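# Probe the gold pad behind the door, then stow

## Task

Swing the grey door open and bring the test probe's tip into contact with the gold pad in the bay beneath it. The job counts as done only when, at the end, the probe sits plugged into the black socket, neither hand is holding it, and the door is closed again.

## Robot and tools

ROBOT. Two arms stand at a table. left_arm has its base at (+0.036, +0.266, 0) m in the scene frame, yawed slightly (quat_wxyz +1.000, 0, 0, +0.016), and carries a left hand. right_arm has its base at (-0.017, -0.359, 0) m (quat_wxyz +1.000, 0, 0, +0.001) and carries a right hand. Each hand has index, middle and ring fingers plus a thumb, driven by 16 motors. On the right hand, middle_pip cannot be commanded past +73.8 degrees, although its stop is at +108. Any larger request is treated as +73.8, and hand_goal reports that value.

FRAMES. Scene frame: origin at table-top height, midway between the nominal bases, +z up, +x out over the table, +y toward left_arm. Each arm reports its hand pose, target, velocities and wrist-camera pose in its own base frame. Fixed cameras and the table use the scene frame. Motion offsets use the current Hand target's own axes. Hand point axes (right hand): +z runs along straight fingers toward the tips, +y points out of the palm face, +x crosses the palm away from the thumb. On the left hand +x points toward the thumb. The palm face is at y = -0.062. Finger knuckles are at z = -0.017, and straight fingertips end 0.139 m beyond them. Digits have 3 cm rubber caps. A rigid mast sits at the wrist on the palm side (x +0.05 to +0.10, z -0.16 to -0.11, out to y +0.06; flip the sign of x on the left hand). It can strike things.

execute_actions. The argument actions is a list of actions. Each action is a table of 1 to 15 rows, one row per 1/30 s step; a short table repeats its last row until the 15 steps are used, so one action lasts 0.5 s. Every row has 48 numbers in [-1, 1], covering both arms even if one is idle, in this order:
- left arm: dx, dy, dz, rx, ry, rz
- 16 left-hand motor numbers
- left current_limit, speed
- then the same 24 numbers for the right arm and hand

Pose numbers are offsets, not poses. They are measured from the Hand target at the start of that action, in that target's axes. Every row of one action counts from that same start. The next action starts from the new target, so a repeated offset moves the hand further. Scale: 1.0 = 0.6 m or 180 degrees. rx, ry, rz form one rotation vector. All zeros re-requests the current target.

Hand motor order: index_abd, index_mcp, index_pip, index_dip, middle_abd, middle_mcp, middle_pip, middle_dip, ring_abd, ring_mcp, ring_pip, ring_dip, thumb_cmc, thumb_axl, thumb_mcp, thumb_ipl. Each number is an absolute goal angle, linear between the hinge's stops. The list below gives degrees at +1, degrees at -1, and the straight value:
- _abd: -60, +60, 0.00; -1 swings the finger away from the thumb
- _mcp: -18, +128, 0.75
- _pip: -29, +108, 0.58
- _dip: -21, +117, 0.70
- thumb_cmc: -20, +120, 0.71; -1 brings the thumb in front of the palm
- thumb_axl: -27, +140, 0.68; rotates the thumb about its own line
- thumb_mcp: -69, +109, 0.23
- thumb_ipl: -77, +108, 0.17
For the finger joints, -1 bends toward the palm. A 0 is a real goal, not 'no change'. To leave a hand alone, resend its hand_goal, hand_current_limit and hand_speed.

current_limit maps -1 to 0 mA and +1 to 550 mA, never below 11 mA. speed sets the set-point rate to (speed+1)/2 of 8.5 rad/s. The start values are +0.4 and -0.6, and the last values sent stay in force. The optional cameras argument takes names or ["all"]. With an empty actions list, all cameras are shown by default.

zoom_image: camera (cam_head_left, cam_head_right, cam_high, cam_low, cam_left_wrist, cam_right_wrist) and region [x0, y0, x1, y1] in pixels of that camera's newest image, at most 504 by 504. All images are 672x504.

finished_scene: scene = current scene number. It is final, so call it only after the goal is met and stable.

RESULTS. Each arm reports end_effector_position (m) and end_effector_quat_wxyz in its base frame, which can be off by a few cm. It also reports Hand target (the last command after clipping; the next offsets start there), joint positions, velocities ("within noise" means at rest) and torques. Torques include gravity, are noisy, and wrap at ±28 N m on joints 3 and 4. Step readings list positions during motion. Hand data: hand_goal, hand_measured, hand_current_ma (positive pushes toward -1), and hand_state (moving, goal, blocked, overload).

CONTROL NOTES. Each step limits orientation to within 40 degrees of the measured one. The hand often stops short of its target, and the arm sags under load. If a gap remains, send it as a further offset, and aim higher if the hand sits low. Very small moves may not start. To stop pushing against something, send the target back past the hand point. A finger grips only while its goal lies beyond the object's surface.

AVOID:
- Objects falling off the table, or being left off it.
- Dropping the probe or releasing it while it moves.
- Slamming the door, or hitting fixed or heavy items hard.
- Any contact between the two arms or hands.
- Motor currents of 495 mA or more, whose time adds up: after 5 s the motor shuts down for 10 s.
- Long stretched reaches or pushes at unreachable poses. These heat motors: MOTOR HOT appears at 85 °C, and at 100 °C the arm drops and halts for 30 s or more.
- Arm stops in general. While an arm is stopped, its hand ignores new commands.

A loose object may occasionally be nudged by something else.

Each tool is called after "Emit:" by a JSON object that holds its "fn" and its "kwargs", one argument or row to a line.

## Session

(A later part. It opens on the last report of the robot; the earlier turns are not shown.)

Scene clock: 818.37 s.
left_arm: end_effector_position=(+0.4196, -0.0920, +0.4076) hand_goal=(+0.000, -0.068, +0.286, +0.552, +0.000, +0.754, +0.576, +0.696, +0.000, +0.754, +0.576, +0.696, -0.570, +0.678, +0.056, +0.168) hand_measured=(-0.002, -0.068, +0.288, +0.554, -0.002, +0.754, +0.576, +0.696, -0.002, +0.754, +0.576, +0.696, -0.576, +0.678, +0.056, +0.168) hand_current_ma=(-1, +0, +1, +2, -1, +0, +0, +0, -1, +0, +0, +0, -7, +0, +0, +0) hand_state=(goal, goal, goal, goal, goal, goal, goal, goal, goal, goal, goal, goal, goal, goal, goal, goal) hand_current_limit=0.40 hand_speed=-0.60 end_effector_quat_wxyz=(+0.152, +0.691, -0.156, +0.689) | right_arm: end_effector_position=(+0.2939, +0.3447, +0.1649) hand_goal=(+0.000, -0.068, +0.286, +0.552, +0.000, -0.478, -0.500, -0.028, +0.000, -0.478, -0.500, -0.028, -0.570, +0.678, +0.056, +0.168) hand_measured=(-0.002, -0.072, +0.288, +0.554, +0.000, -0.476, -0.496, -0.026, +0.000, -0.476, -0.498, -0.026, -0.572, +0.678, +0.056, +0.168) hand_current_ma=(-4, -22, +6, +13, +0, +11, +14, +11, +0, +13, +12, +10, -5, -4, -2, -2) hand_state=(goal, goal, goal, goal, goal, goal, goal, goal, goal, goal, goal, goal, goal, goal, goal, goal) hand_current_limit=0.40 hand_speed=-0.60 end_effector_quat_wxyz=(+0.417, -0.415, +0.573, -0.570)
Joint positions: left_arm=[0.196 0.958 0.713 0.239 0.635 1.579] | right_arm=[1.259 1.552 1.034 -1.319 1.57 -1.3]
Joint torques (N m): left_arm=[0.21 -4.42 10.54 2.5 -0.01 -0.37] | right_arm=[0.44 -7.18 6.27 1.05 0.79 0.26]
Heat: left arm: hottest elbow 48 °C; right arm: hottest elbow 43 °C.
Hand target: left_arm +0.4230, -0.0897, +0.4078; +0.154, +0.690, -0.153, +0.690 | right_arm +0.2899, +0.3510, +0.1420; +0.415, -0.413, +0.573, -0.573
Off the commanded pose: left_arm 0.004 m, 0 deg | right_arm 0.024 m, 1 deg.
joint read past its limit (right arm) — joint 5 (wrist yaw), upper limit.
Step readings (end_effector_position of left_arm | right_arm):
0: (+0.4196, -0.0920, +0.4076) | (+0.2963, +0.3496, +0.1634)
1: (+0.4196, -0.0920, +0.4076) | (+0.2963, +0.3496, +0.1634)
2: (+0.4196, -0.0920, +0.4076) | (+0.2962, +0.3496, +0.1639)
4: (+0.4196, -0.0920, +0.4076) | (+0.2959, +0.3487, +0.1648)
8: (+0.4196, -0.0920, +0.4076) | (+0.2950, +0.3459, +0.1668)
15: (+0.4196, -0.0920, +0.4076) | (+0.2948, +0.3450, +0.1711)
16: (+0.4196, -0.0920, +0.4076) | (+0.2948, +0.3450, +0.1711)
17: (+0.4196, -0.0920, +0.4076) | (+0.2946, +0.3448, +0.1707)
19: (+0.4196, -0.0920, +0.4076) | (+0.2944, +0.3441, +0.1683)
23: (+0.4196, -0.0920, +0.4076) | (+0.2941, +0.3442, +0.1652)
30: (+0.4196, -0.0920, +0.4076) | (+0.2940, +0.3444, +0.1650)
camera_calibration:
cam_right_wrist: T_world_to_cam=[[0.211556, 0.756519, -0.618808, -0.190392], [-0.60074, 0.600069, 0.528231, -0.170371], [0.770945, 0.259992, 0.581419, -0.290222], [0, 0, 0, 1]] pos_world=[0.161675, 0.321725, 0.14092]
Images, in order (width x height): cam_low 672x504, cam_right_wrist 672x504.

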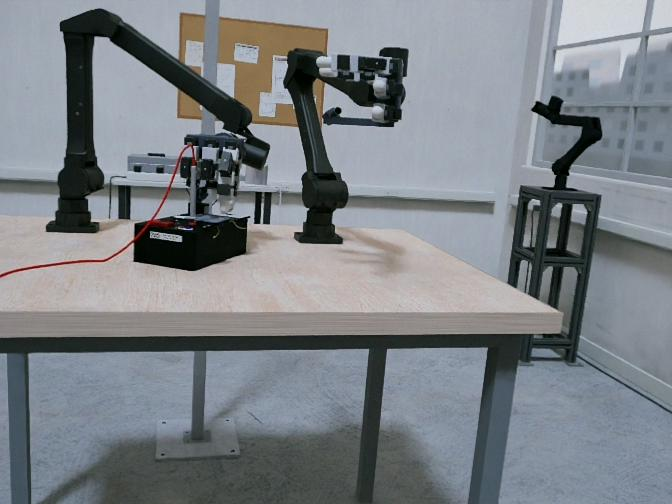

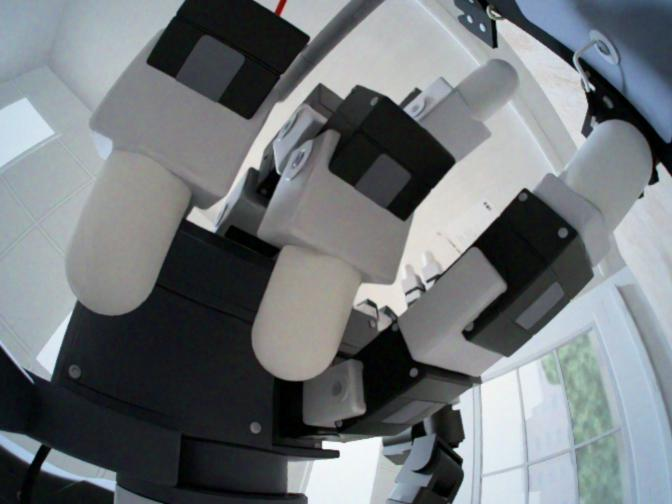

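Emit:
{"fn": "execute_actions", "kwargs": {
  "actions": []
}}

Emit:
{"fn": "zoom_image", "kwargs": {
  "camera": "cam_high",
  "region": [340, 90, 480, 240]
}}

Scene clock: 895.40 s.
left_arm: end_effector_position=(+0.4196, -0.0920, +0.4076) hand_goal=(+0.000, -0.068, +0.286, +0.552, +0.000, +0.754, +0.576, +0.696, +0.000, +0.754, +0.576, +0.696, -0.570, +0.678, +0.056, +0.168) hand_measured=(-0.002, -0.068, +0.288, +0.554, -0.002, +0.754, +0.576, +0.696, -0.002, +0.754, +0.576, +0.696, -0.576, +0.678, +0.056, +0.168) hand_current_ma=(-1, +0, +1, +2, -1, +0, +0, +0, -1, +0, +0, +0, -7, +0, +0, +0) hand_state=(goal, goal, goal, goal, goal, goal, goal, goal, goal, goal, goal, goal, goal, goal, goal, goal) hand_current_limit=0.40 hand_speed=-0.60 end_effector_quat_wxyz=(+0.152, +0.691, -0.156, +0.689) | right_arm: end_effector_position=(+0.2939, +0.3447, +0.1649) hand_goal=(+0.000, -0.068, +0.286, +0.552, +0.000, -0.478, -0.500, -0.028, +0.000, -0.478, -0.500, -0.028, -0.570, +0.678, +0.056, +0.168) hand_measured=(-0.002, -0.072, +0.288, +0.554, +0.000, -0.476, -0.496, -0.026, +0.000, -0.476, -0.498, -0.026, -0.572, +0.678, +0.056, +0.168) hand_current_ma=(-4, -22, +6, +13, +0, +11, +14, +11, +0, +13, +12, +10, -5, -4, -2, -2) hand_state=(goal, goal, goal, goal, goal, goal, goal, goal, goal, goal, goal, goal, goal, goal, goal, goal) hand_current_limit=0.40 hand_speed=-0.60 end_effector_quat_wxyz=(+0.417, -0.415, +0.573, -0.570)
Joint positions: left_arm=[0.196 0.958 0.713 0.239 0.635 1.579] | right_arm=[1.259 1.552 1.034 -1.319 1.57 -1.3]
Joint velocities: within noise
Joint torques (N m): left_arm=[0.15 -4.54 10.55 2.5 -0.02 -0.36] | right_arm=[1.03 -6.65 6.13 1.26 0.83 0.3]
Heat: left arm: hottest elbow 48 °C; right arm: hottest elbow 43 °C.
Hand target: left_arm +0.4230, -0.0897, +0.4078; +0.154, +0.690, -0.153, +0.690 | right_arm +0.2899, +0.3510, +0.1420; +0.414, -0.414, +0.573, -0.573
Off the commanded pose: left_arm 0.004 m, 0 deg | right_arm 0.024 m, 1 deg.
joint read past its limit (right arm) — joint 5 (wrist yaw), upper limit.
camera_calibration:
cam_left_wrist: T_world_to_cam=[[0.273451, 0.550065, -0.789084, 0.225167], [-0.41885, 0.806585, 0.417115, 0.0318495], [0.865904, 0.216447, 0.450956, -0.401299], [0, 0, 0, 1]] pos_world=[0.299254, -0.0626854, 0.345359]
cam_right_wrist: T_world_to_cam=[[0.211503, 0.756264, -0.619137, -0.190193], [-0.600646, 0.600303, 0.528073, -0.170492], [0.771032, 0.260194, 0.581213, -0.29033], [0, 0, 0, 1]] pos_world=[0.161675, 0.321725, 0.14102]

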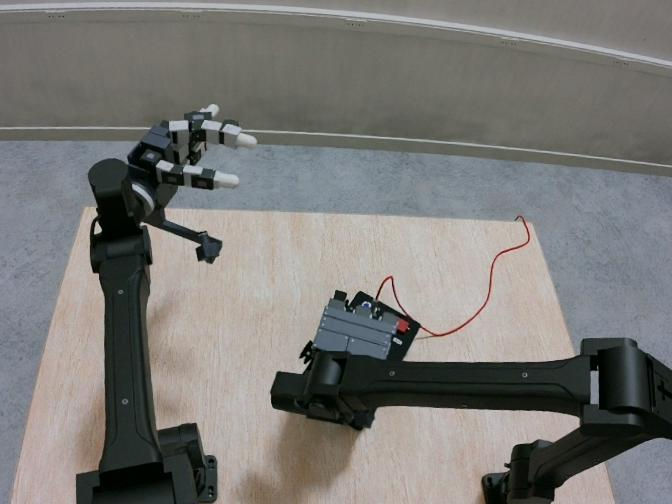

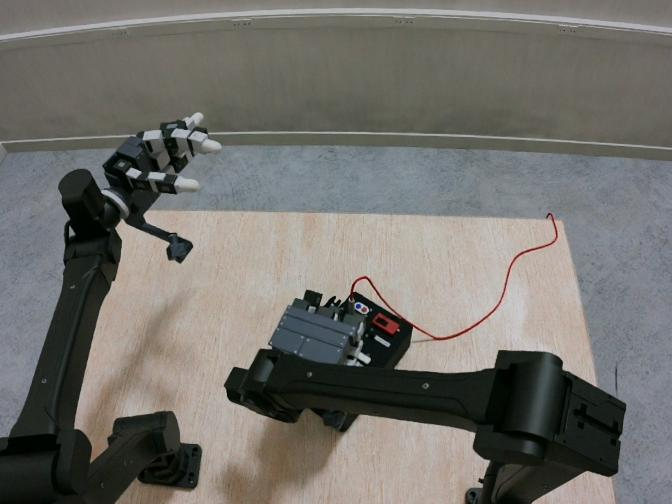

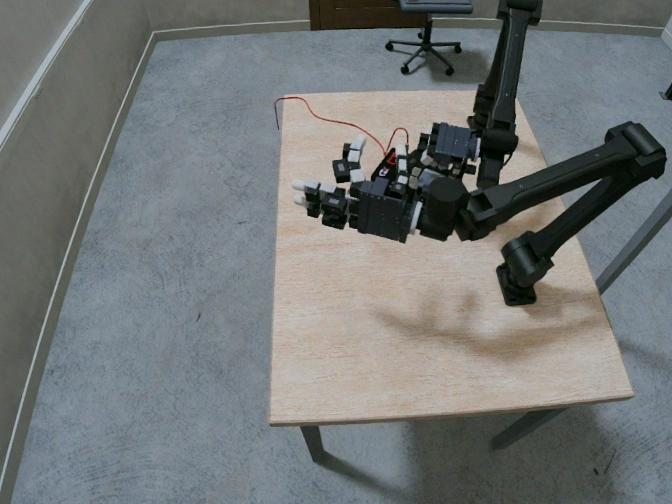

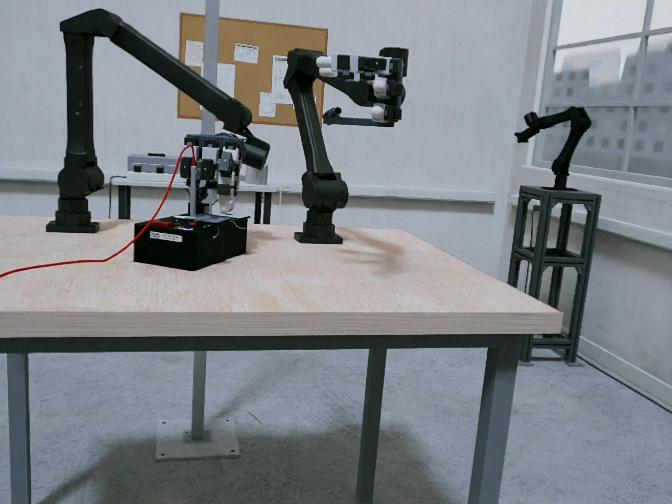

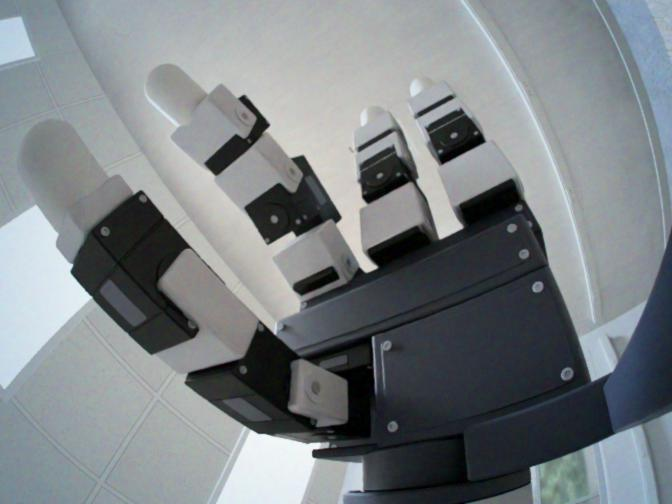

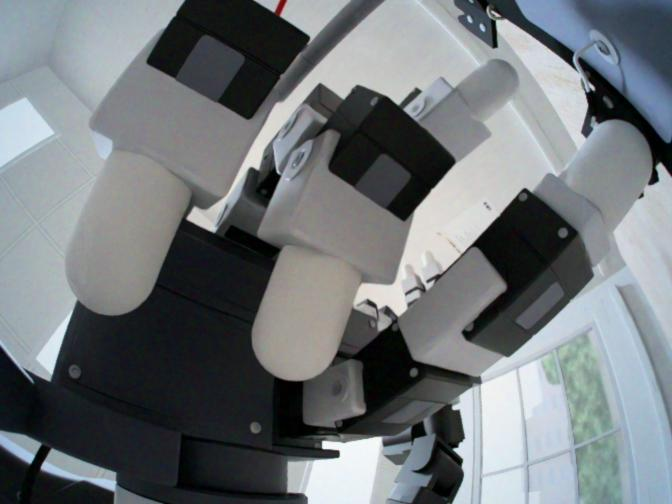

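Scaled by 3.360 from the camera's 672x504 image, which has a finer 960x720 frame.

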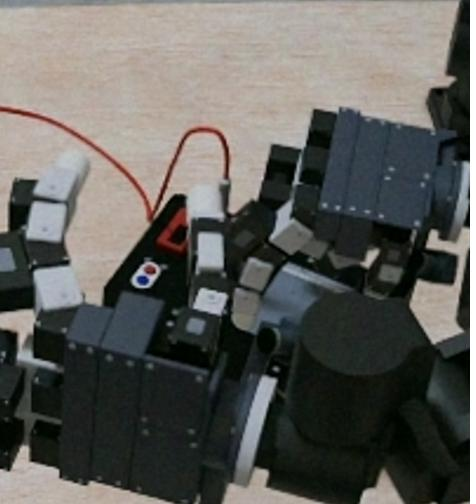

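Emit:
{"fn": "execute_actions", "kwargs": {
  "actions": [
    [[0,-0.13,-0.06,0,0,0,0,-0.068,0.285,0.551,0,0.754,0.576,0.696,0,0.754,0.576,0.696,-0.571,0.678,0.056,0.168,0.4,-0.6,0,-0.05,0,0,0,0,0,-0.068,0.285,0.551,0,-0.479,-0.5,-0.029,0,-0.479,-0.5,-0.029,-0.571,0.678,0.056,0.168,0.4,-0.6]],
    [[0,-0.13,-0.06,0,0,0,0,-0.068,0.285,0.551,0,0.754,0.576,0.696,0,0.754,0.576,0.696,-0.571,0.678,0.056,0.168,0.4,-0.6,0,-0.02,0,0,0,0,0,-0.068,0.285,0.551,0,-0.479,-0.5,-0.029,0,-0.479,-0.5,-0.029,-0.571,0.678,0.056,0.168,0.4,-0.6]],
    [[0,-0.12,-0.05,0,0,0,0,-0.068,0.285,0.551,0,0.754,0.576,0.696,0,0.754,0.576,0.696,-0.571,0.678,0.056,0.168,0.4,-0.6,0,0,0,0,0,0,0,-0.068,0.285,0.551,0,-0.479,-0.5,-0.029,0,-0.479,-0.5,-0.029,-0.571,0.678,0.056,0.168,0.4,-0.6]]
  ],
  "cameras": ["cam_high", "cam_right_wrist", "cam_low"]
}}

Emit:
{"fn": "zoom_image", "kwargs": {
  "camera": "cam_high",
  "region": [340, 90, 480, 240]
}}

Emit:
{"fn": "zoom_image", "kwargs": {
  "camera": "cam_right_wrist",
  "region": [472, 0, 672, 200]
}}

Scene clock: 906.63 s.
left_arm: end_effector_position=(+0.4190, +0.1580, +0.3854) hand_goal=(+0.000, -0.068, +0.286, +0.552, +0.000, +0.754, +0.576, +0.696, +0.000, +0.754, +0.576, +0.696, -0.570, +0.678, +0.056, +0.168) hand_measured=(-0.002, -0.068, +0.288, +0.554, -0.002, +0.754, +0.576, +0.696, -0.002, +0.754, +0.576, +0.696, -0.576, +0.678, +0.056, +0.168) hand_current_ma=(-1, +0, +1, +2, -1, +0, +0, +0, -1, +0, +0, +0, -7, +0, +0, +0) hand_state=(goal, goal, goal, goal, goal, goal, goal, goal, goal, goal, goal, goal, goal, goal, goal, goal) hand_current_limit=0.40 hand_speed=-0.60 end_effector_quat_wxyz=(+0.168, +0.704, -0.129, +0.678) | right_arm: end_effector_position=(+0.2914, +0.3380, +0.1678) hand_goal=(+0.000, -0.068, +0.286, +0.552, +0.000, -0.478, -0.500, -0.028, +0.000, -0.478, -0.500, -0.028, -0.570, +0.678, +0.056, +0.168) hand_measured=(-0.002, -0.072, +0.288, +0.554, +0.000, -0.476, -0.496, -0.026, +0.000, -0.476, -0.498, -0.026, -0.572, +0.678, +0.056, +0.168) hand_current_ma=(-4, -22, +6, +13, +0, +11, +14, +11, +0, +13, +12, +10, -5, -4, -2, -2) hand_state=(goal, goal, goal, goal, goal, goal, goal, goal, goal, goal, goal, goal, goal, goal, goal, goal) hand_current_limit=0.40 hand_speed=-0.60 end_effector_quat_wxyz=(+0.406, -0.426, +0.566, -0.577)
Joint positions: left_arm=[0.805 1.332 0.937 0.322 1.229 1.579] | right_arm=[1.259 1.543 1.034 -1.358 1.567 -1.306]
Joint torques (N m): left_arm=[-0.15 -10.11 14.41 2.1 0.07 -0.32] | right_arm=[1.2 -11.05 10.36 -0.28 0.97 -0.13]
Heat: left arm: hottest elbow 49 °C; right arm: hottest elbow 43 °C.
Hand target: left_arm +0.4272, +0.1600, +0.4077; +0.153, +0.690, -0.153, +0.690 | right_arm +0.2898, +0.3509, +0.1841; +0.415, -0.413, +0.573, -0.573
Off the commanded pose: left_arm 0.024 m, 4 deg | right_arm 0.021 m, 2 deg.
Step readings (end_effector_position of left_arm | right_arm):
0: (+0.4196, -0.0920, +0.4076) | (+0.2939, +0.3447, +0.1649)
1: (+0.4189, -0.0922, +0.4075) | (+0.2939, +0.3447, +0.1649)
2: (+0.4150, -0.0899, +0.4065) | (+0.2939, +0.3446, +0.1649)
4: (+0.4084, -0.0786, +0.4036) | (+0.2938, +0.3446, +0.1649)
8: (+0.4136, -0.0252, +0.3919) | (+0.2937, +0.3440, +0.1652)
15: (+0.4176, -0.0044, +0.3784) | (+0.2934, +0.3435, +0.1650)
16: (+0.4168, -0.0050, +0.3788) | (+0.2933, +0.3434, +0.1649)
17: (+0.4124, -0.0041, +0.3800) | (+0.2932, +0.3431, +0.1648)
19: (+0.4064, +0.0056, +0.3828) | (+0.2928, +0.3421, +0.1646)
23: (+0.4116, +0.0576, +0.3844) | (+0.2922, +0.3403, +0.1660)
30: (+0.4156, +0.0808, +0.3792) | (+0.2917, +0.3389, +0.1678)
31: (+0.4149, +0.0804, +0.3796) | (+0.2917, +0.3388, +0.1678)
32: (+0.4121, +0.0810, +0.3814) | (+0.2917, +0.3387, +0.1678)
34: (+0.4099, +0.0894, +0.3860) | (+0.2916, +0.3386, +0.1678)
38: (+0.4164, +0.1346, +0.3896) | (+0.2916, +0.3383, +0.1678)
45: (+0.4187, +0.1576, +0.3818) | (+0.2915, +0.3381, +0.1678)
camera_calibration:
cam_right_wrist: T_world_to_cam=[[0.203321, 0.735383, -0.646431, -0.168829], [-0.592791, 0.617921, 0.5165, -0.175756], [0.779268, 0.278183, 0.561565, -0.293514], [0, 0, 0, 1]] pos_world=[0.158866, 0.314408, 0.146469]
Images, in order (width x height): cam_high 672x504, cam_low 672x504, cam_right_wrist 672x504.

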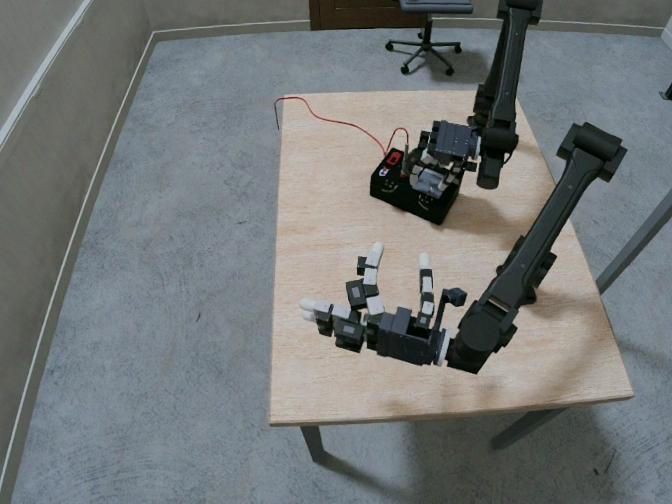

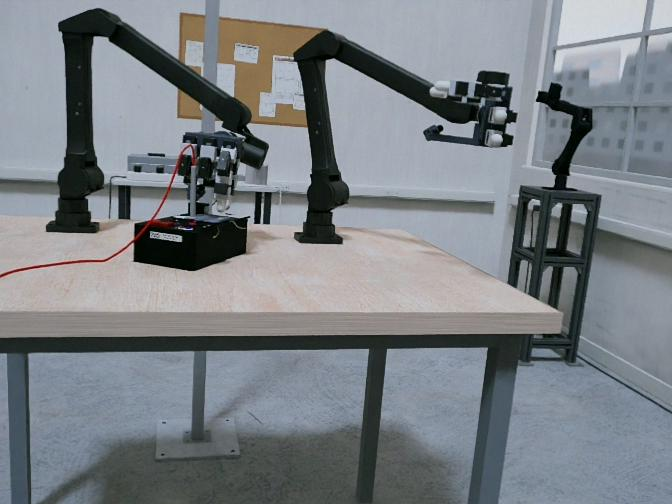

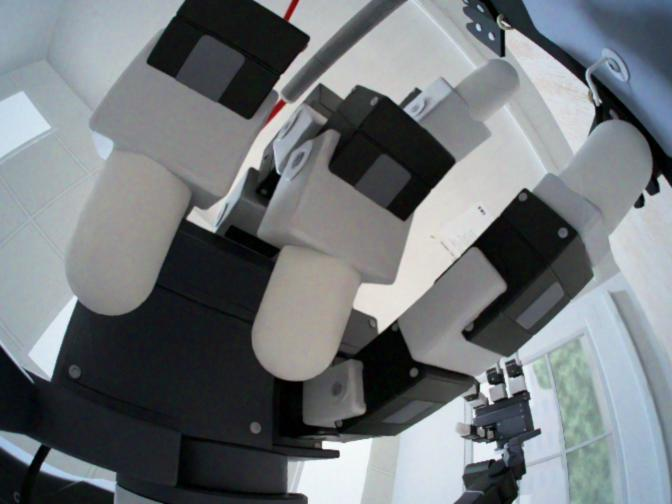

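Scaled by 3.360 from the camera's 672x504 image, which has a finer 960x720 frame.

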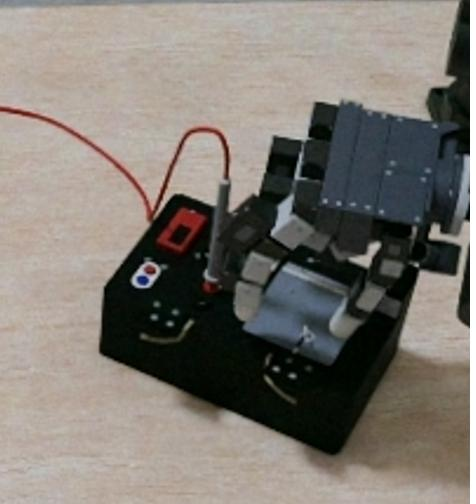

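Scaled by 2.520 from the camera's 672x504 image, which has a finer 960x720 frame.

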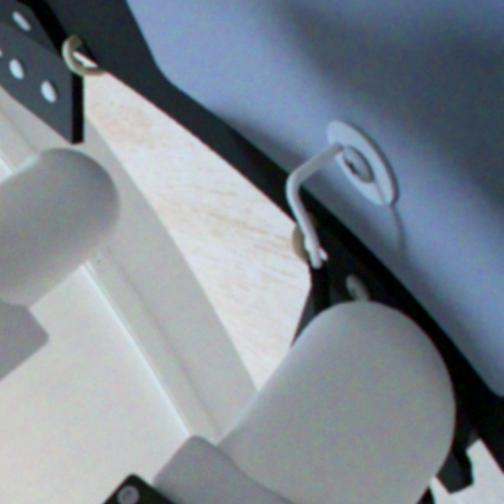

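Emit:
{"fn": "execute_actions", "kwargs": {
  "actions": [
    [[0,0,0,0,0,0,0,-0.068,0.285,0.551,0,0.754,0.576,0.696,0,0.754,0.576,0.696,-0.571,0.678,0.056,0.168,0.4,-0.6,-0.022,0,0.003,0,0,0,0,-0.068,0.285,0.551,0,-0.479,-0.5,-0.029,0,-0.479,-0.5,-0.029,-0.571,0.678,0.056,0.168,0.4,-0.6]],
    [[0,0,0,0,0,0,0,-0.068,0.285,0.551,0,0.754,0.576,0.696,0,0.754,0.576,0.696,-0.571,0.678,0.056,0.168,0.4,-0.6,0,0.05,0,0,0,0,0,-0.068,0.285,0.551,0,-0.479,-0.5,-0.029,0,-0.479,-0.5,-0.029,-0.571,0.678,0.056,0.168,0.4,-0.6]]
  ],
  "cameras": ["cam_high", "cam_right_wrist", "cam_low"]
}}

Emit:
{"fn": "zoom_image", "kwargs": {
  "camera": "cam_high",
  "region": [380, 130, 480, 230]
}}

Emit:
{"fn": "zoom_image", "kwargs": {
  "camera": "cam_right_wrist",
  "region": [472, 0, 672, 200]
}}

Scene clock: 933.17 s.
left_arm: end_effector_position=(+0.4190, +0.1580, +0.3854) hand_goal=(+0.000, -0.068, +0.286, +0.552, +0.000, +0.754, +0.576, +0.696, +0.000, +0.754, +0.576, +0.696, -0.570, +0.678, +0.056, +0.168) hand_measured=(-0.002, -0.068, +0.288, +0.554, -0.002, +0.754, +0.576, +0.696, -0.002, +0.754, +0.576, +0.696, -0.576, +0.678, +0.056, +0.168) hand_current_ma=(-1, +0, +1, +2, -1, +0, +0, +0, -1, +0, +0, +0, -7, +0, +0, +0) hand_state=(goal, goal, goal, goal, goal, goal, goal, goal, goal, goal, goal, goal, goal, goal, goal, goal) hand_current_limit=0.40 hand_speed=-0.60 end_effector_quat_wxyz=(+0.168, +0.704, -0.130, +0.678) | right_arm: end_effector_position=(+0.2974, +0.3559, +0.1641) hand_goal=(+0.000, -0.068, +0.286, +0.552, +0.000, -0.478, -0.500, -0.028, +0.000, -0.478, -0.500, -0.028, -0.570, +0.678, +0.056, +0.168) hand_measured=(-0.002, -0.072, +0.288, +0.554, +0.000, -0.476, -0.496, -0.026, +0.000, -0.476, -0.498, -0.026, -0.570, +0.678, +0.056, +0.168) hand_current_ma=(-4, -22, +6, +13, +0, +11, +14, +11, +0, +13, +12, +10, -4, -4, -1, -2) hand_state=(goal, goal, goal, goal, goal, goal, goal, goal, goal, goal, goal, goal, goal, goal, goal, goal) hand_current_limit=0.40 hand_speed=-0.60 end_effector_quat_wxyz=(+0.414, -0.418, +0.571, -0.572)
Joint positions: left_arm=[0.805 1.332 0.937 0.322 1.229 1.579] | right_arm=[1.259 1.585 1.072 -1.331 1.568 -1.303]
Joint torques (N m): left_arm=[-1.2 -10.05 14.5 2.14 0.07 -0.33] | right_arm=[0.79 -8.88 7.53 0.79 0.96 0.08]
Heat: left arm: hottest elbow 53 °C; right arm: hottest elbow 47 °C.
Hand target: left_arm +0.4272, +0.1600, +0.4077; +0.154, +0.690, -0.153, +0.690 | right_arm +0.2958, +0.3628, +0.1539; +0.414, -0.413, +0.573, -0.574
Off the commanded pose: left_arm 0.024 m, 4 deg | right_arm 0.012 m, 1 deg.
Step readings (end_effector_position of left_arm | right_arm):
0: (+0.4190, +0.1580, +0.3854) | (+0.2914, +0.3380, +0.1678)
1: (+0.4190, +0.1580, +0.3854) | (+0.2914, +0.3380, +0.1678)
2: (+0.4190, +0.1580, +0.3854) | (+0.2916, +0.3385, +0.1682)
4: (+0.4190, +0.1580, +0.3854) | (+0.2922, +0.3407, +0.1705)
8: (+0.4190, +0.1580, +0.3854) | (+0.2945, +0.3477, +0.1779)
15: (+0.4190, +0.1580, +0.3854) | (+0.2952, +0.3499, +0.1803)
16: (+0.4190, +0.1580, +0.3854) | (+0.2952, +0.3499, +0.1803)
17: (+0.4190, +0.1580, +0.3854) | (+0.2953, +0.3500, +0.1798)
19: (+0.4190, +0.1580, +0.3854) | (+0.2956, +0.3512, +0.1774)
23: (+0.4190, +0.1580, +0.3854) | (+0.2968, +0.3548, +0.1672)
30: (+0.4190, +0.1580, +0.3854) | (+0.2974, +0.3559, +0.1641)
camera_calibration:
cam_right_wrist: T_world_to_cam=[[0.209144, 0.750824, -0.626516, -0.196117], [-0.598123, 0.605084, 0.525474, -0.176708], [0.773633, 0.264833, 0.575635, -0.296973], [0, 0, 0, 1]] pos_world=[0.165072, 0.332821, 0.140934]
Images, in order (width x height): cam_high 672x504, cam_low 672x504, cam_right_wrist 672x504.

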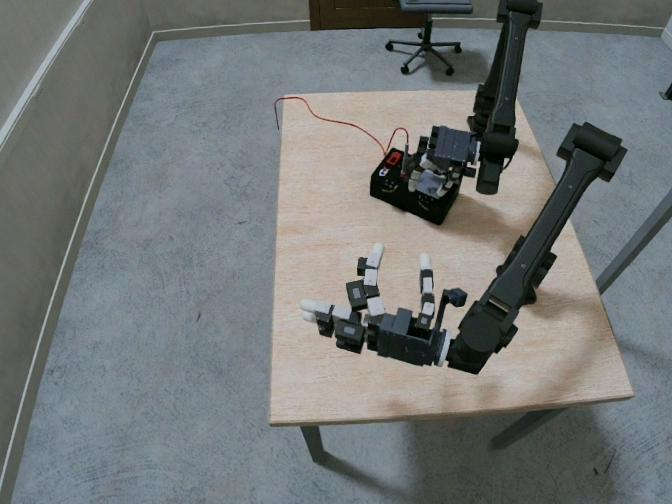

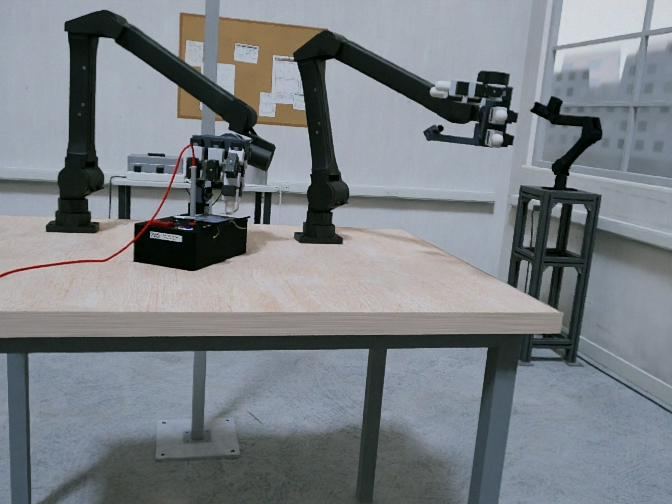

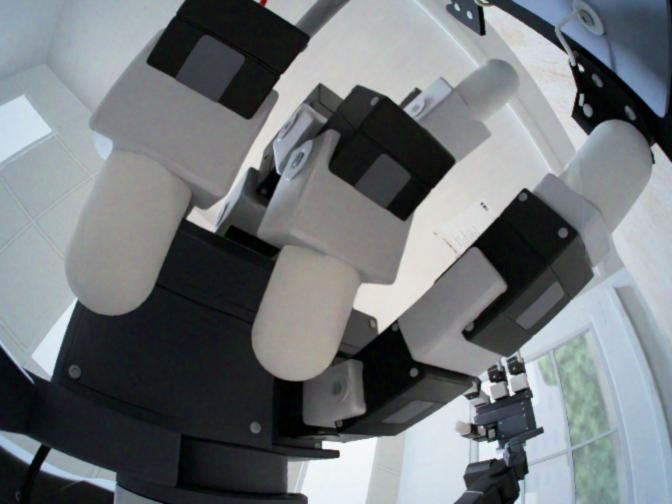

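Scaled by 5.040 from the camera's 672x504 image, which has a finer 960x720 frame.

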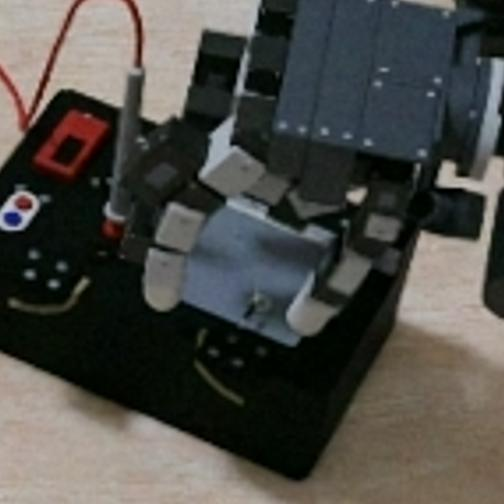

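Scaled by 2.520 from the camera's 672x504 image, which has a finer 960x720 frame.

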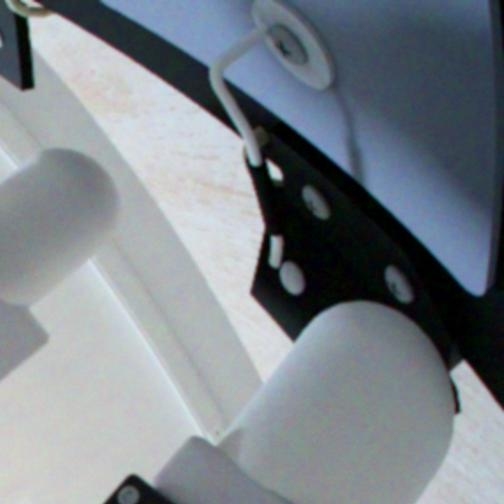

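Emit:
{"fn": "execute_actions", "kwargs": {
  "actions": [
    [[0,0,0,0,0,0,0,-0.068,0.285,0.551,0,0.754,0.576,0.696,0,0.754,0.576,0.696,-0.571,0.678,0.056,0.168,0.4,-0.6,0.0543,-0.0333,0.0105,0,0,0,0,-0.068,0.285,0.551,0,-0.479,-0.5,-0.029,0,-0.479,-0.5,-0.029,-0.571,0.678,0.056,0.168,0.4,-0.6]],
    [[0,0,0,0,0,0,0,-0.068,0.285,0.551,0,0.754,0.576,0.696,0,0.754,0.576,0.696,-0.571,0.678,0.056,0.168,0.4,-0.6,-0.0433,0,-0.007,0,0,0,0,-0.068,0.285,0.551,0,-0.479,-0.5,-0.029,0,-0.479,-0.5,-0.029,-0.571,0.678,0.056,0.168,0.4,-0.6]],
    [[0,0,0,0,0,0,0,-0.068,0.285,0.551,0,0.754,0.576,0.696,0,0.754,0.576,0.696,-0.571,0.678,0.056,0.168,0.4,-0.6,0,0.0583,0,0,0,0,0,-0.068,0.285,0.551,0,-0.479,-0.5,-0.029,0,-0.479,-0.5,-0.029,-0.571,0.678,0.056,0.168,0.4,-0.6]]
  ],
  "cameras": ["cam_high", "cam_right_wrist", "cam_low"]
}}

Emit:
{"fn": "zoom_image", "kwargs": {
  "camera": "cam_high",
  "region": [380, 130, 480, 230]
}}

Emit:
{"fn": "zoom_image", "kwargs": {
  "camera": "cam_right_wrist",
  "region": [472, 0, 672, 200]
}}

Scene clock: 980.57 s.
left_arm: end_effector_position=(+0.4190, +0.1580, +0.3854) hand_goal=(+0.000, -0.068, +0.286, +0.552, +0.000, +0.754, +0.576, +0.696, +0.000, +0.754, +0.576, +0.696, -0.570, +0.678, +0.056, +0.168) hand_measured=(-0.002, -0.068, +0.288, +0.554, -0.002, +0.754, +0.576, +0.696, -0.002, +0.754, +0.576, +0.696, -0.576, +0.678, +0.056, +0.168) hand_current_ma=(-1, +0, +1, +2, -1, +0, +0, +0, -1, +0, +0, +0, -7, +0, +0, +0) hand_state=(goal, goal, goal, goal, goal, goal, goal, goal, goal, goal, goal, goal, goal, goal, goal, goal) hand_current_limit=0.40 hand_speed=-0.60 end_effector_quat_wxyz=(+0.168, +0.704, -0.130, +0.678) | right_arm: end_effector_position=(+0.2947, +0.3476, +0.1631) hand_goal=(+0.000, -0.068, +0.286, +0.552, +0.000, -0.478, -0.500, -0.028, +0.000, -0.478, -0.500, -0.028, -0.570, +0.678, +0.056, +0.168) hand_measured=(+0.000, -0.074, +0.288, +0.554, +0.000, -0.476, -0.496, -0.026, +0.000, -0.476, -0.498, -0.026, -0.570, +0.678, +0.056, +0.168) hand_current_ma=(-3, -25, +6, +13, +0, +11, +14, +11, +0, +13, +12, +10, -1, -3, -1, -2) hand_state=(goal, goal, goal, goal, goal, goal, goal, goal, goal, goal, goal, goal, goal, goal, goal, goal) hand_current_limit=0.40 hand_speed=-0.60 end_effector_quat_wxyz=(+0.411, -0.422, +0.568, -0.575)
Joint positions: left_arm=[0.805 1.332 0.937 0.322 1.229 1.579] | right_arm=[1.259 1.562 1.042 -1.296 1.571 -1.344]
Joint torques (N m): left_arm=[-1.2 -10.05 14.49 2.15 0.07 -0.34] | right_arm=[0.44 -6.24 6.58 1.48 0.91 0.48]
Heat: left arm: hottest elbow 58 °C; right arm: hottest elbow 45 °C.
Hand target: left_arm +0.4272, +0.1600, +0.4077; +0.154, +0.690, -0.153, +0.690 | right_arm +0.2957, +0.3560, +0.1391; +0.415, -0.413, +0.573, -0.573
Off the commanded pose: left_arm 0.024 m, 4 deg | right_arm 0.026 m, 1 deg.
joint read past its limit (right arm) — joint 5 (wrist yaw), upper limit.
Step readings (end_effector_position of left_arm | right_arm):
0: (+0.4190, +0.1580, +0.3854) | (+0.2974, +0.3559, +0.1641)
1: (+0.4190, +0.1580, +0.3854) | (+0.2974, +0.3559, +0.1641)
2: (+0.4190, +0.1580, +0.3854) | (+0.2973, +0.3557, +0.1643)
4: (+0.4190, +0.1580, +0.3854) | (+0.2962, +0.3520, +0.1655)
8: (+0.4190, +0.1580, +0.3854) | (+0.2915, +0.3375, +0.1658)
15: (+0.4190, +0.1580, +0.3854) | (+0.2905, +0.3343, +0.1709)
16: (+0.4190, +0.1580, +0.3854) | (+0.2905, +0.3343, +0.1709)
17: (+0.4190, +0.1580, +0.3854) | (+0.2905, +0.3343, +0.1709)
19: (+0.4190, +0.1580, +0.3854) | (+0.2905, +0.3344, +0.1710)
23: (+0.4190, +0.1580, +0.3854) | (+0.2919, +0.3388, +0.1720)
30: (+0.4190, +0.1580, +0.3854) | (+0.2931, +0.3425, +0.1718)
31: (+0.4190, +0.1580, +0.3854) | (+0.2931, +0.3425, +0.1716)
32: (+0.4190, +0.1580, +0.3854) | (+0.2933, +0.3429, +0.1709)
34: (+0.4190, +0.1580, +0.3854) | (+0.2939, +0.3450, +0.1670)
38: (+0.4190, +0.1580, +0.3854) | (+0.2945, +0.3470, +0.1637)
45: (+0.4190, +0.1580, +0.3854) | (+0.2946, +0.3473, +0.1634)
camera_calibration:
cam_right_wrist: T_world_to_cam=[[0.207294, 0.742745, -0.636679, -0.18497], [-0.598026, 0.611263, 0.518385, -0.173822], [0.774206, 0.273292, 0.570891, -0.294469], [0, 0, 0, 1]] pos_world=[0.162372, 0.324112, 0.14045]
Images, in order (width x height): cam_high 672x504, cam_low 672x504, cam_right_wrist 672x504.

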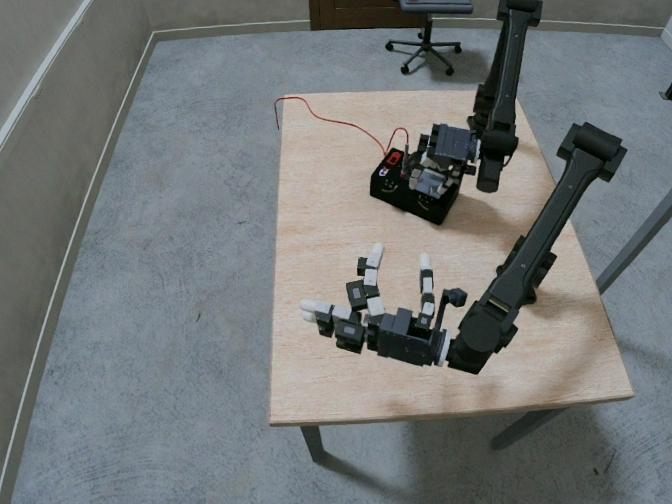

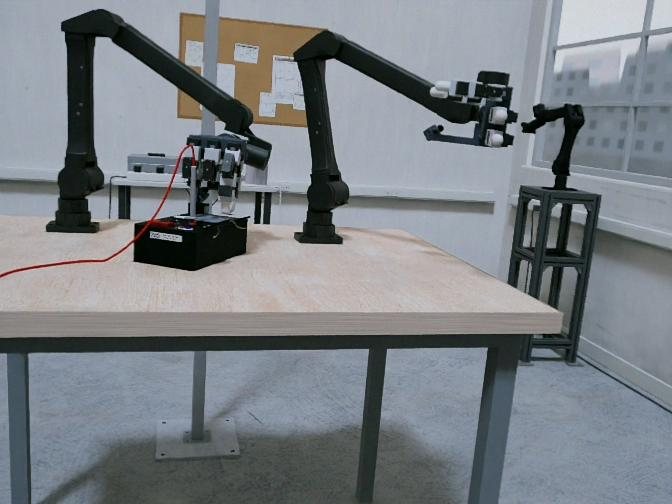

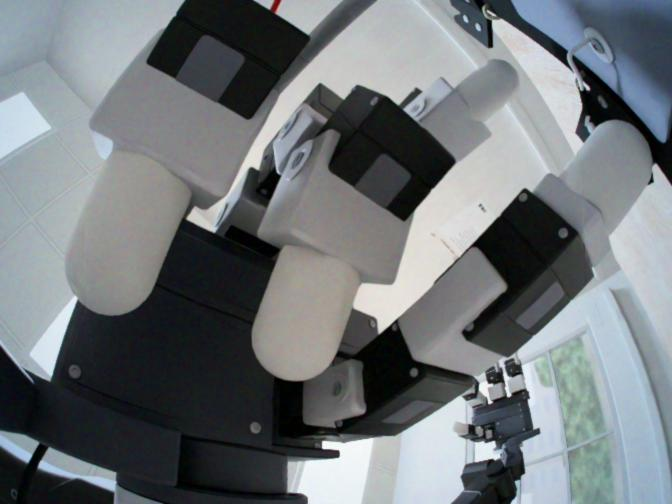

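Scaled by 5.040 from the camera's 672x504 image, which has a finer 960x720 frame.

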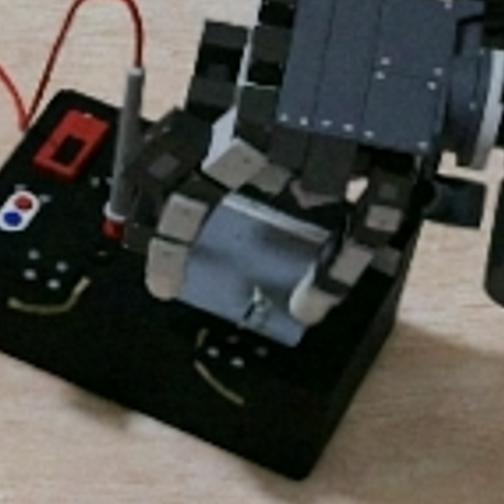

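Scaled by 2.520 from the camera's 672x504 image, which has a finer 960x720 frame.

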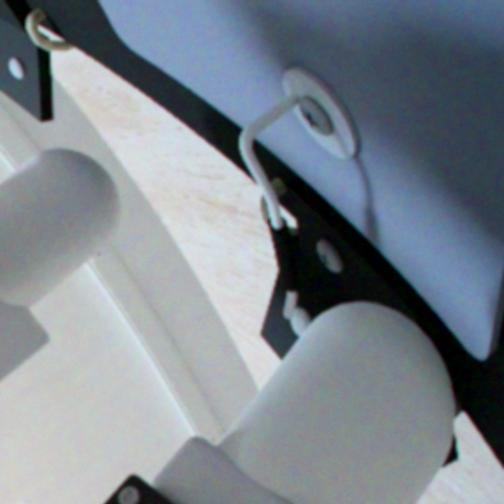

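Emit:
{"fn": "zoom_image", "kwargs": {
  "camera": "cam_low",
  "region": [190, 170, 260, 235]
}}

Emit:
{"fn": "zoom_image", "kwargs": {
  "camera": "cam_head_left",
  "region": [270, 270, 440, 430]
}}

Scaled by 7.200 from the camera's 672x504 image, which has a finer 960x720 frame.

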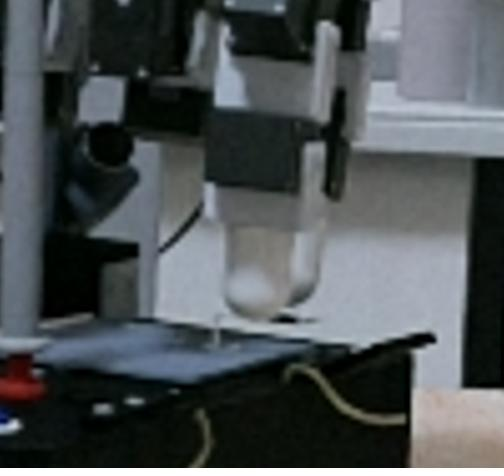

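This scene's latest camera images include none from cam_head_left. They are from: cam_high, cam_low, cam_right_wrist. cam_head_left's image comes with the result of a call that names it in "cameras".

Emit:
{"fn": "execute_actions", "kwargs": {
  "actions": [
    [[0,0,0,0,0,0,0,-0.068,0.285,0.551,0,0.754,0.576,0.696,0,0.754,0.576,0.696,-0.571,0.678,0.056,0.168,0.4,-0.6,0,-0.06,0,0,0,0,0,-0.068,0.285,0.551,0,-0.479,-0.5,-0.029,0,-0.479,-0.5,-0.029,-0.571,0.678,0.056,0.168,0.4,-0.6]],
    [[0,0,0,0,0,0,0,-0.068,0.285,0.551,0,0.754,0.576,0.696,0,0.754,0.576,0.696,-0.571,0.678,0.056,0.168,0.4,-0.6,0,0,-0.035,0,0,0,0,-0.068,0.285,0.551,0,-0.479,-0.5,-0.029,0,-0.479,-0.5,-0.029,-0.571,0.678,0.056,0.168,0.4,-0.6]],
    [[0,0,0,0,0,0,0,-0.068,0.285,0.551,0,0.754,0.576,0.696,0,0.754,0.576,0.696,-0.571,0.678,0.056,0.168,0.4,-0.6,0,0.058,0,0,0,0,0,-0.068,0.285,0.551,0,-0.479,-0.5,-0.029,0,-0.479,-0.5,-0.029,-0.571,0.678,0.056,0.168,0.4,-0.6]]
  ],
  "cameras": ["cam_high", "cam_right_wrist", "cam_low", "cam_head_left"]
}}

Emit:
{"fn": "zoom_image", "kwargs": {
  "camera": "cam_high",
  "region": [380, 130, 480, 230]
}}

Emit:
{"fn": "zoom_image", "kwargs": {
  "camera": "cam_right_wrist",
  "region": [472, 0, 672, 200]
}}

Emit:
{"fn": "zoom_image", "kwargs": {
  "camera": "cam_low",
  "region": [190, 170, 260, 235]
}}

Scene clock: 1029.20 s.
left_arm: end_effector_position=(+0.4190, +0.1580, +0.3854) hand_goal=(+0.000, -0.068, +0.286, +0.552, +0.000, +0.754, +0.576, +0.696, +0.000, +0.754, +0.576, +0.696, -0.570, +0.678, +0.056, +0.168) hand_measured=(-0.002, -0.068, +0.288, +0.554, -0.002, +0.754, +0.576, +0.696, -0.002, +0.754, +0.576, +0.696, -0.576, +0.678, +0.056, +0.168) hand_current_ma=(-1, +0, +1, +2, -1, +0, +0, +0, -1, +0, +0, +0, -7, +0, +0, +0) hand_state=(goal, goal, goal, goal, goal, goal, goal, goal, goal, goal, goal, goal, goal, goal, goal, goal) hand_current_limit=0.40 hand_speed=-0.60 end_effector_quat_wxyz=(+0.168, +0.704, -0.130, +0.678) | right_arm: end_effector_position=(+0.2790, +0.3590, +0.1499) hand_goal=(+0.000, -0.068, +0.286, +0.552, +0.000, -0.478, -0.500, -0.028, +0.000, -0.478, -0.500, -0.028, -0.570, +0.678, +0.056, +0.168) hand_measured=(+0.000, -0.074, +0.288, +0.554, +0.000, -0.476, -0.496, -0.026, +0.000, -0.476, -0.498, -0.026, -0.570, +0.678, +0.056, +0.168) hand_current_ma=(-3, -25, +6, +13, +0, +11, +14, +11, +0, +13, +12, +10, -1, -3, -1, -2) hand_state=(goal, goal, goal, goal, goal, goal, goal, goal, goal, goal, goal, goal, goal, goal, goal, goal) hand_current_limit=0.40 hand_speed=-0.60 end_effector_quat_wxyz=(+0.426, -0.426, +0.573, -0.556)
Joint positions: left_arm=[0.805 1.332 0.937 0.322 1.229 1.579] | right_arm=[1.299 1.579 1.029 -1.302 1.55 -1.276]
Joint torques (N m): left_arm=[-1.2 -10.05 14.5 2.15 0.07 -0.34] | right_arm=[1.08 -8.88 7.25 -0.1 0.98 0.13]
Heat: left arm: hottest elbow 60 °C; right arm: hottest elbow 43 °C.
Hand target: left_arm +0.4272, +0.1600, +0.4077; +0.154, +0.690, -0.153, +0.690 | right_arm +0.2758, +0.3626, +0.1402; +0.414, -0.413, +0.573, -0.573
Off the commanded pose: left_arm 0.024 m, 4 deg | right_arm 0.011 m, 3 deg.
Step readings (end_effector_position of left_arm | right_arm):
0: (+0.4190, +0.1580, +0.3854) | (+0.2947, +0.3476, +0.1631)
1: (+0.4190, +0.1580, +0.3854) | (+0.2947, +0.3476, +0.1631)
2: (+0.4190, +0.1580, +0.3854) | (+0.2947, +0.3476, +0.1631)
4: (+0.4190, +0.1580, +0.3854) | (+0.2948, +0.3477, +0.1633)
8: (+0.4190, +0.1580, +0.3854) | (+0.2948, +0.3478, +0.1634)
15: (+0.4190, +0.1580, +0.3854) | (+0.2948, +0.3478, +0.1634)
16: (+0.4190, +0.1580, +0.3854) | (+0.2947, +0.3478, +0.1634)
17: (+0.4190, +0.1580, +0.3854) | (+0.2942, +0.3480, +0.1633)
19: (+0.4190, +0.1580, +0.3854) | (+0.2914, +0.3490, +0.1628)
23: (+0.4190, +0.1580, +0.3854) | (+0.2833, +0.3537, +0.1636)
30: (+0.4190, +0.1580, +0.3854) | (+0.2780, +0.3548, +0.1639)
31: (+0.4190, +0.1580, +0.3854) | (+0.2780, +0.3547, +0.1639)
32: (+0.4190, +0.1580, +0.3854) | (+0.2780, +0.3549, +0.1639)
34: (+0.4190, +0.1580, +0.3854) | (+0.2784, +0.3564, +0.1637)
38: (+0.4190, +0.1580, +0.3854) | (+0.2786, +0.3572, +0.1587)
45: (+0.4190, +0.1580, +0.3854) | (+0.2787, +0.3577, +0.1497)
camera_calibration:
cam_right_wrist: T_world_to_cam=[[0.175604, 0.771711, -0.611249, -0.203924], [-0.612492, 0.571737, 0.545866, -0.169144], [0.770725, 0.278528, 0.573067, -0.279082], [0, 0, 0, 1]] pos_world=[0.147306, 0.331809, 0.127614]
Images, in order (width x height): cam_head_left 672x504, cam_high 672x504, cam_low 672x504, cam_right_wrist 672x504.

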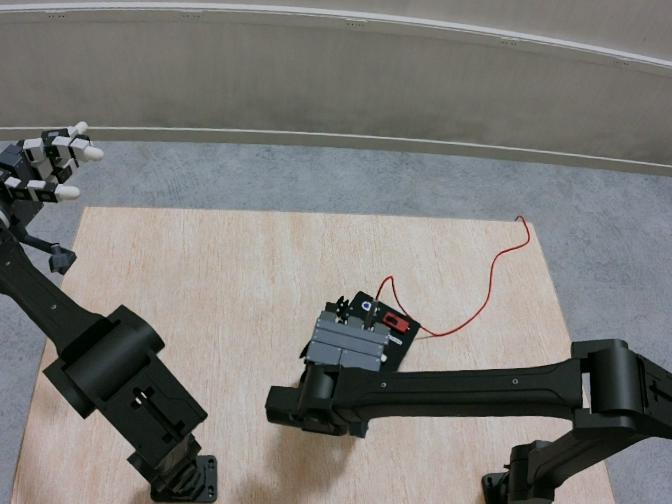

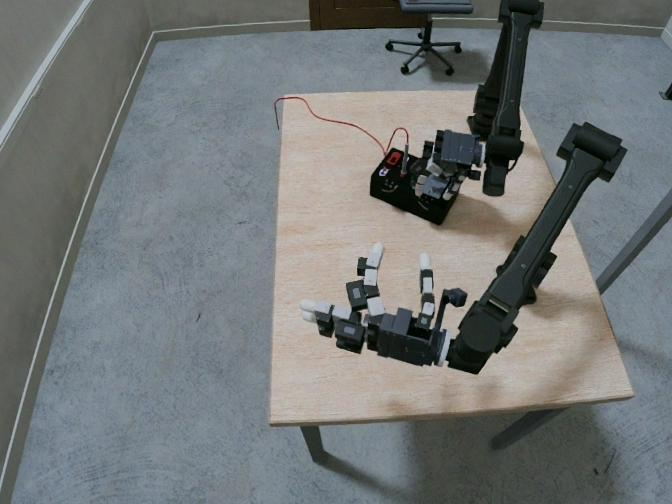

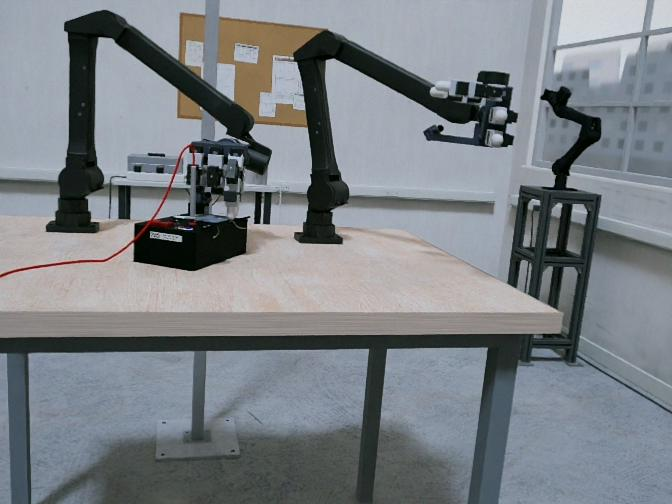

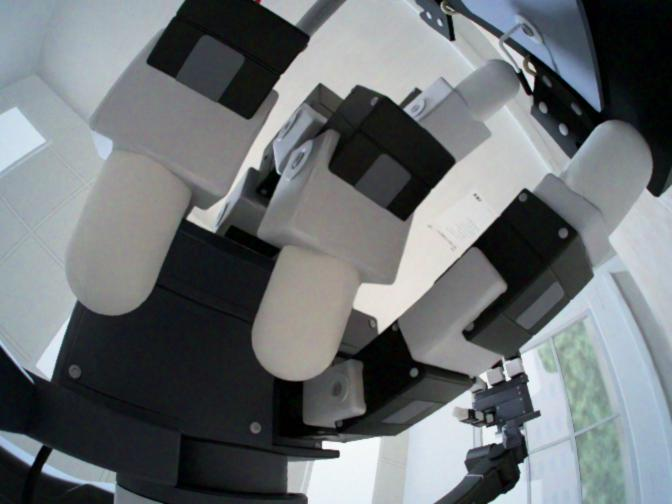

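Scaled by 5.040 from the camera's 672x504 image, which has a finer 960x720 frame.

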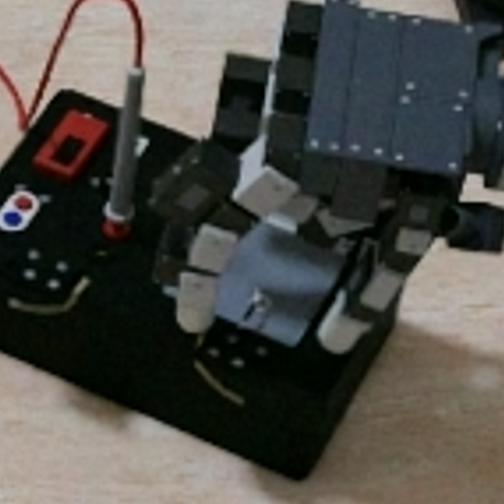

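Scaled by 2.520 from the camera's 672x504 image, which has a finer 960x720 frame.

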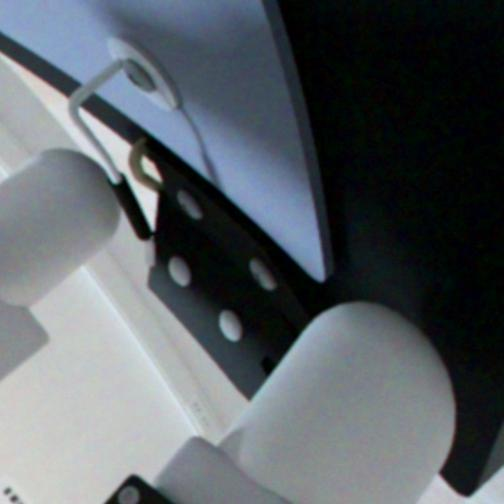

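Scaled by 7.200 from the camera's 672x504 image, which has a finer 960x720 frame.

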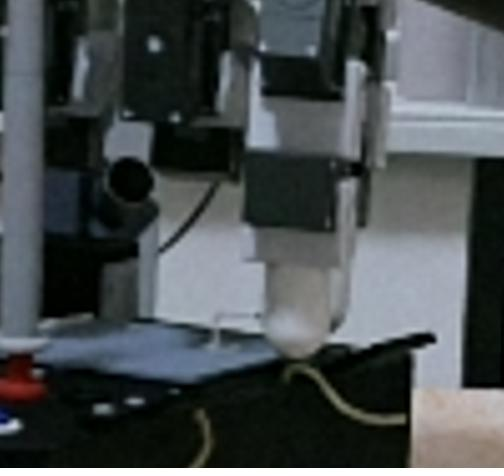

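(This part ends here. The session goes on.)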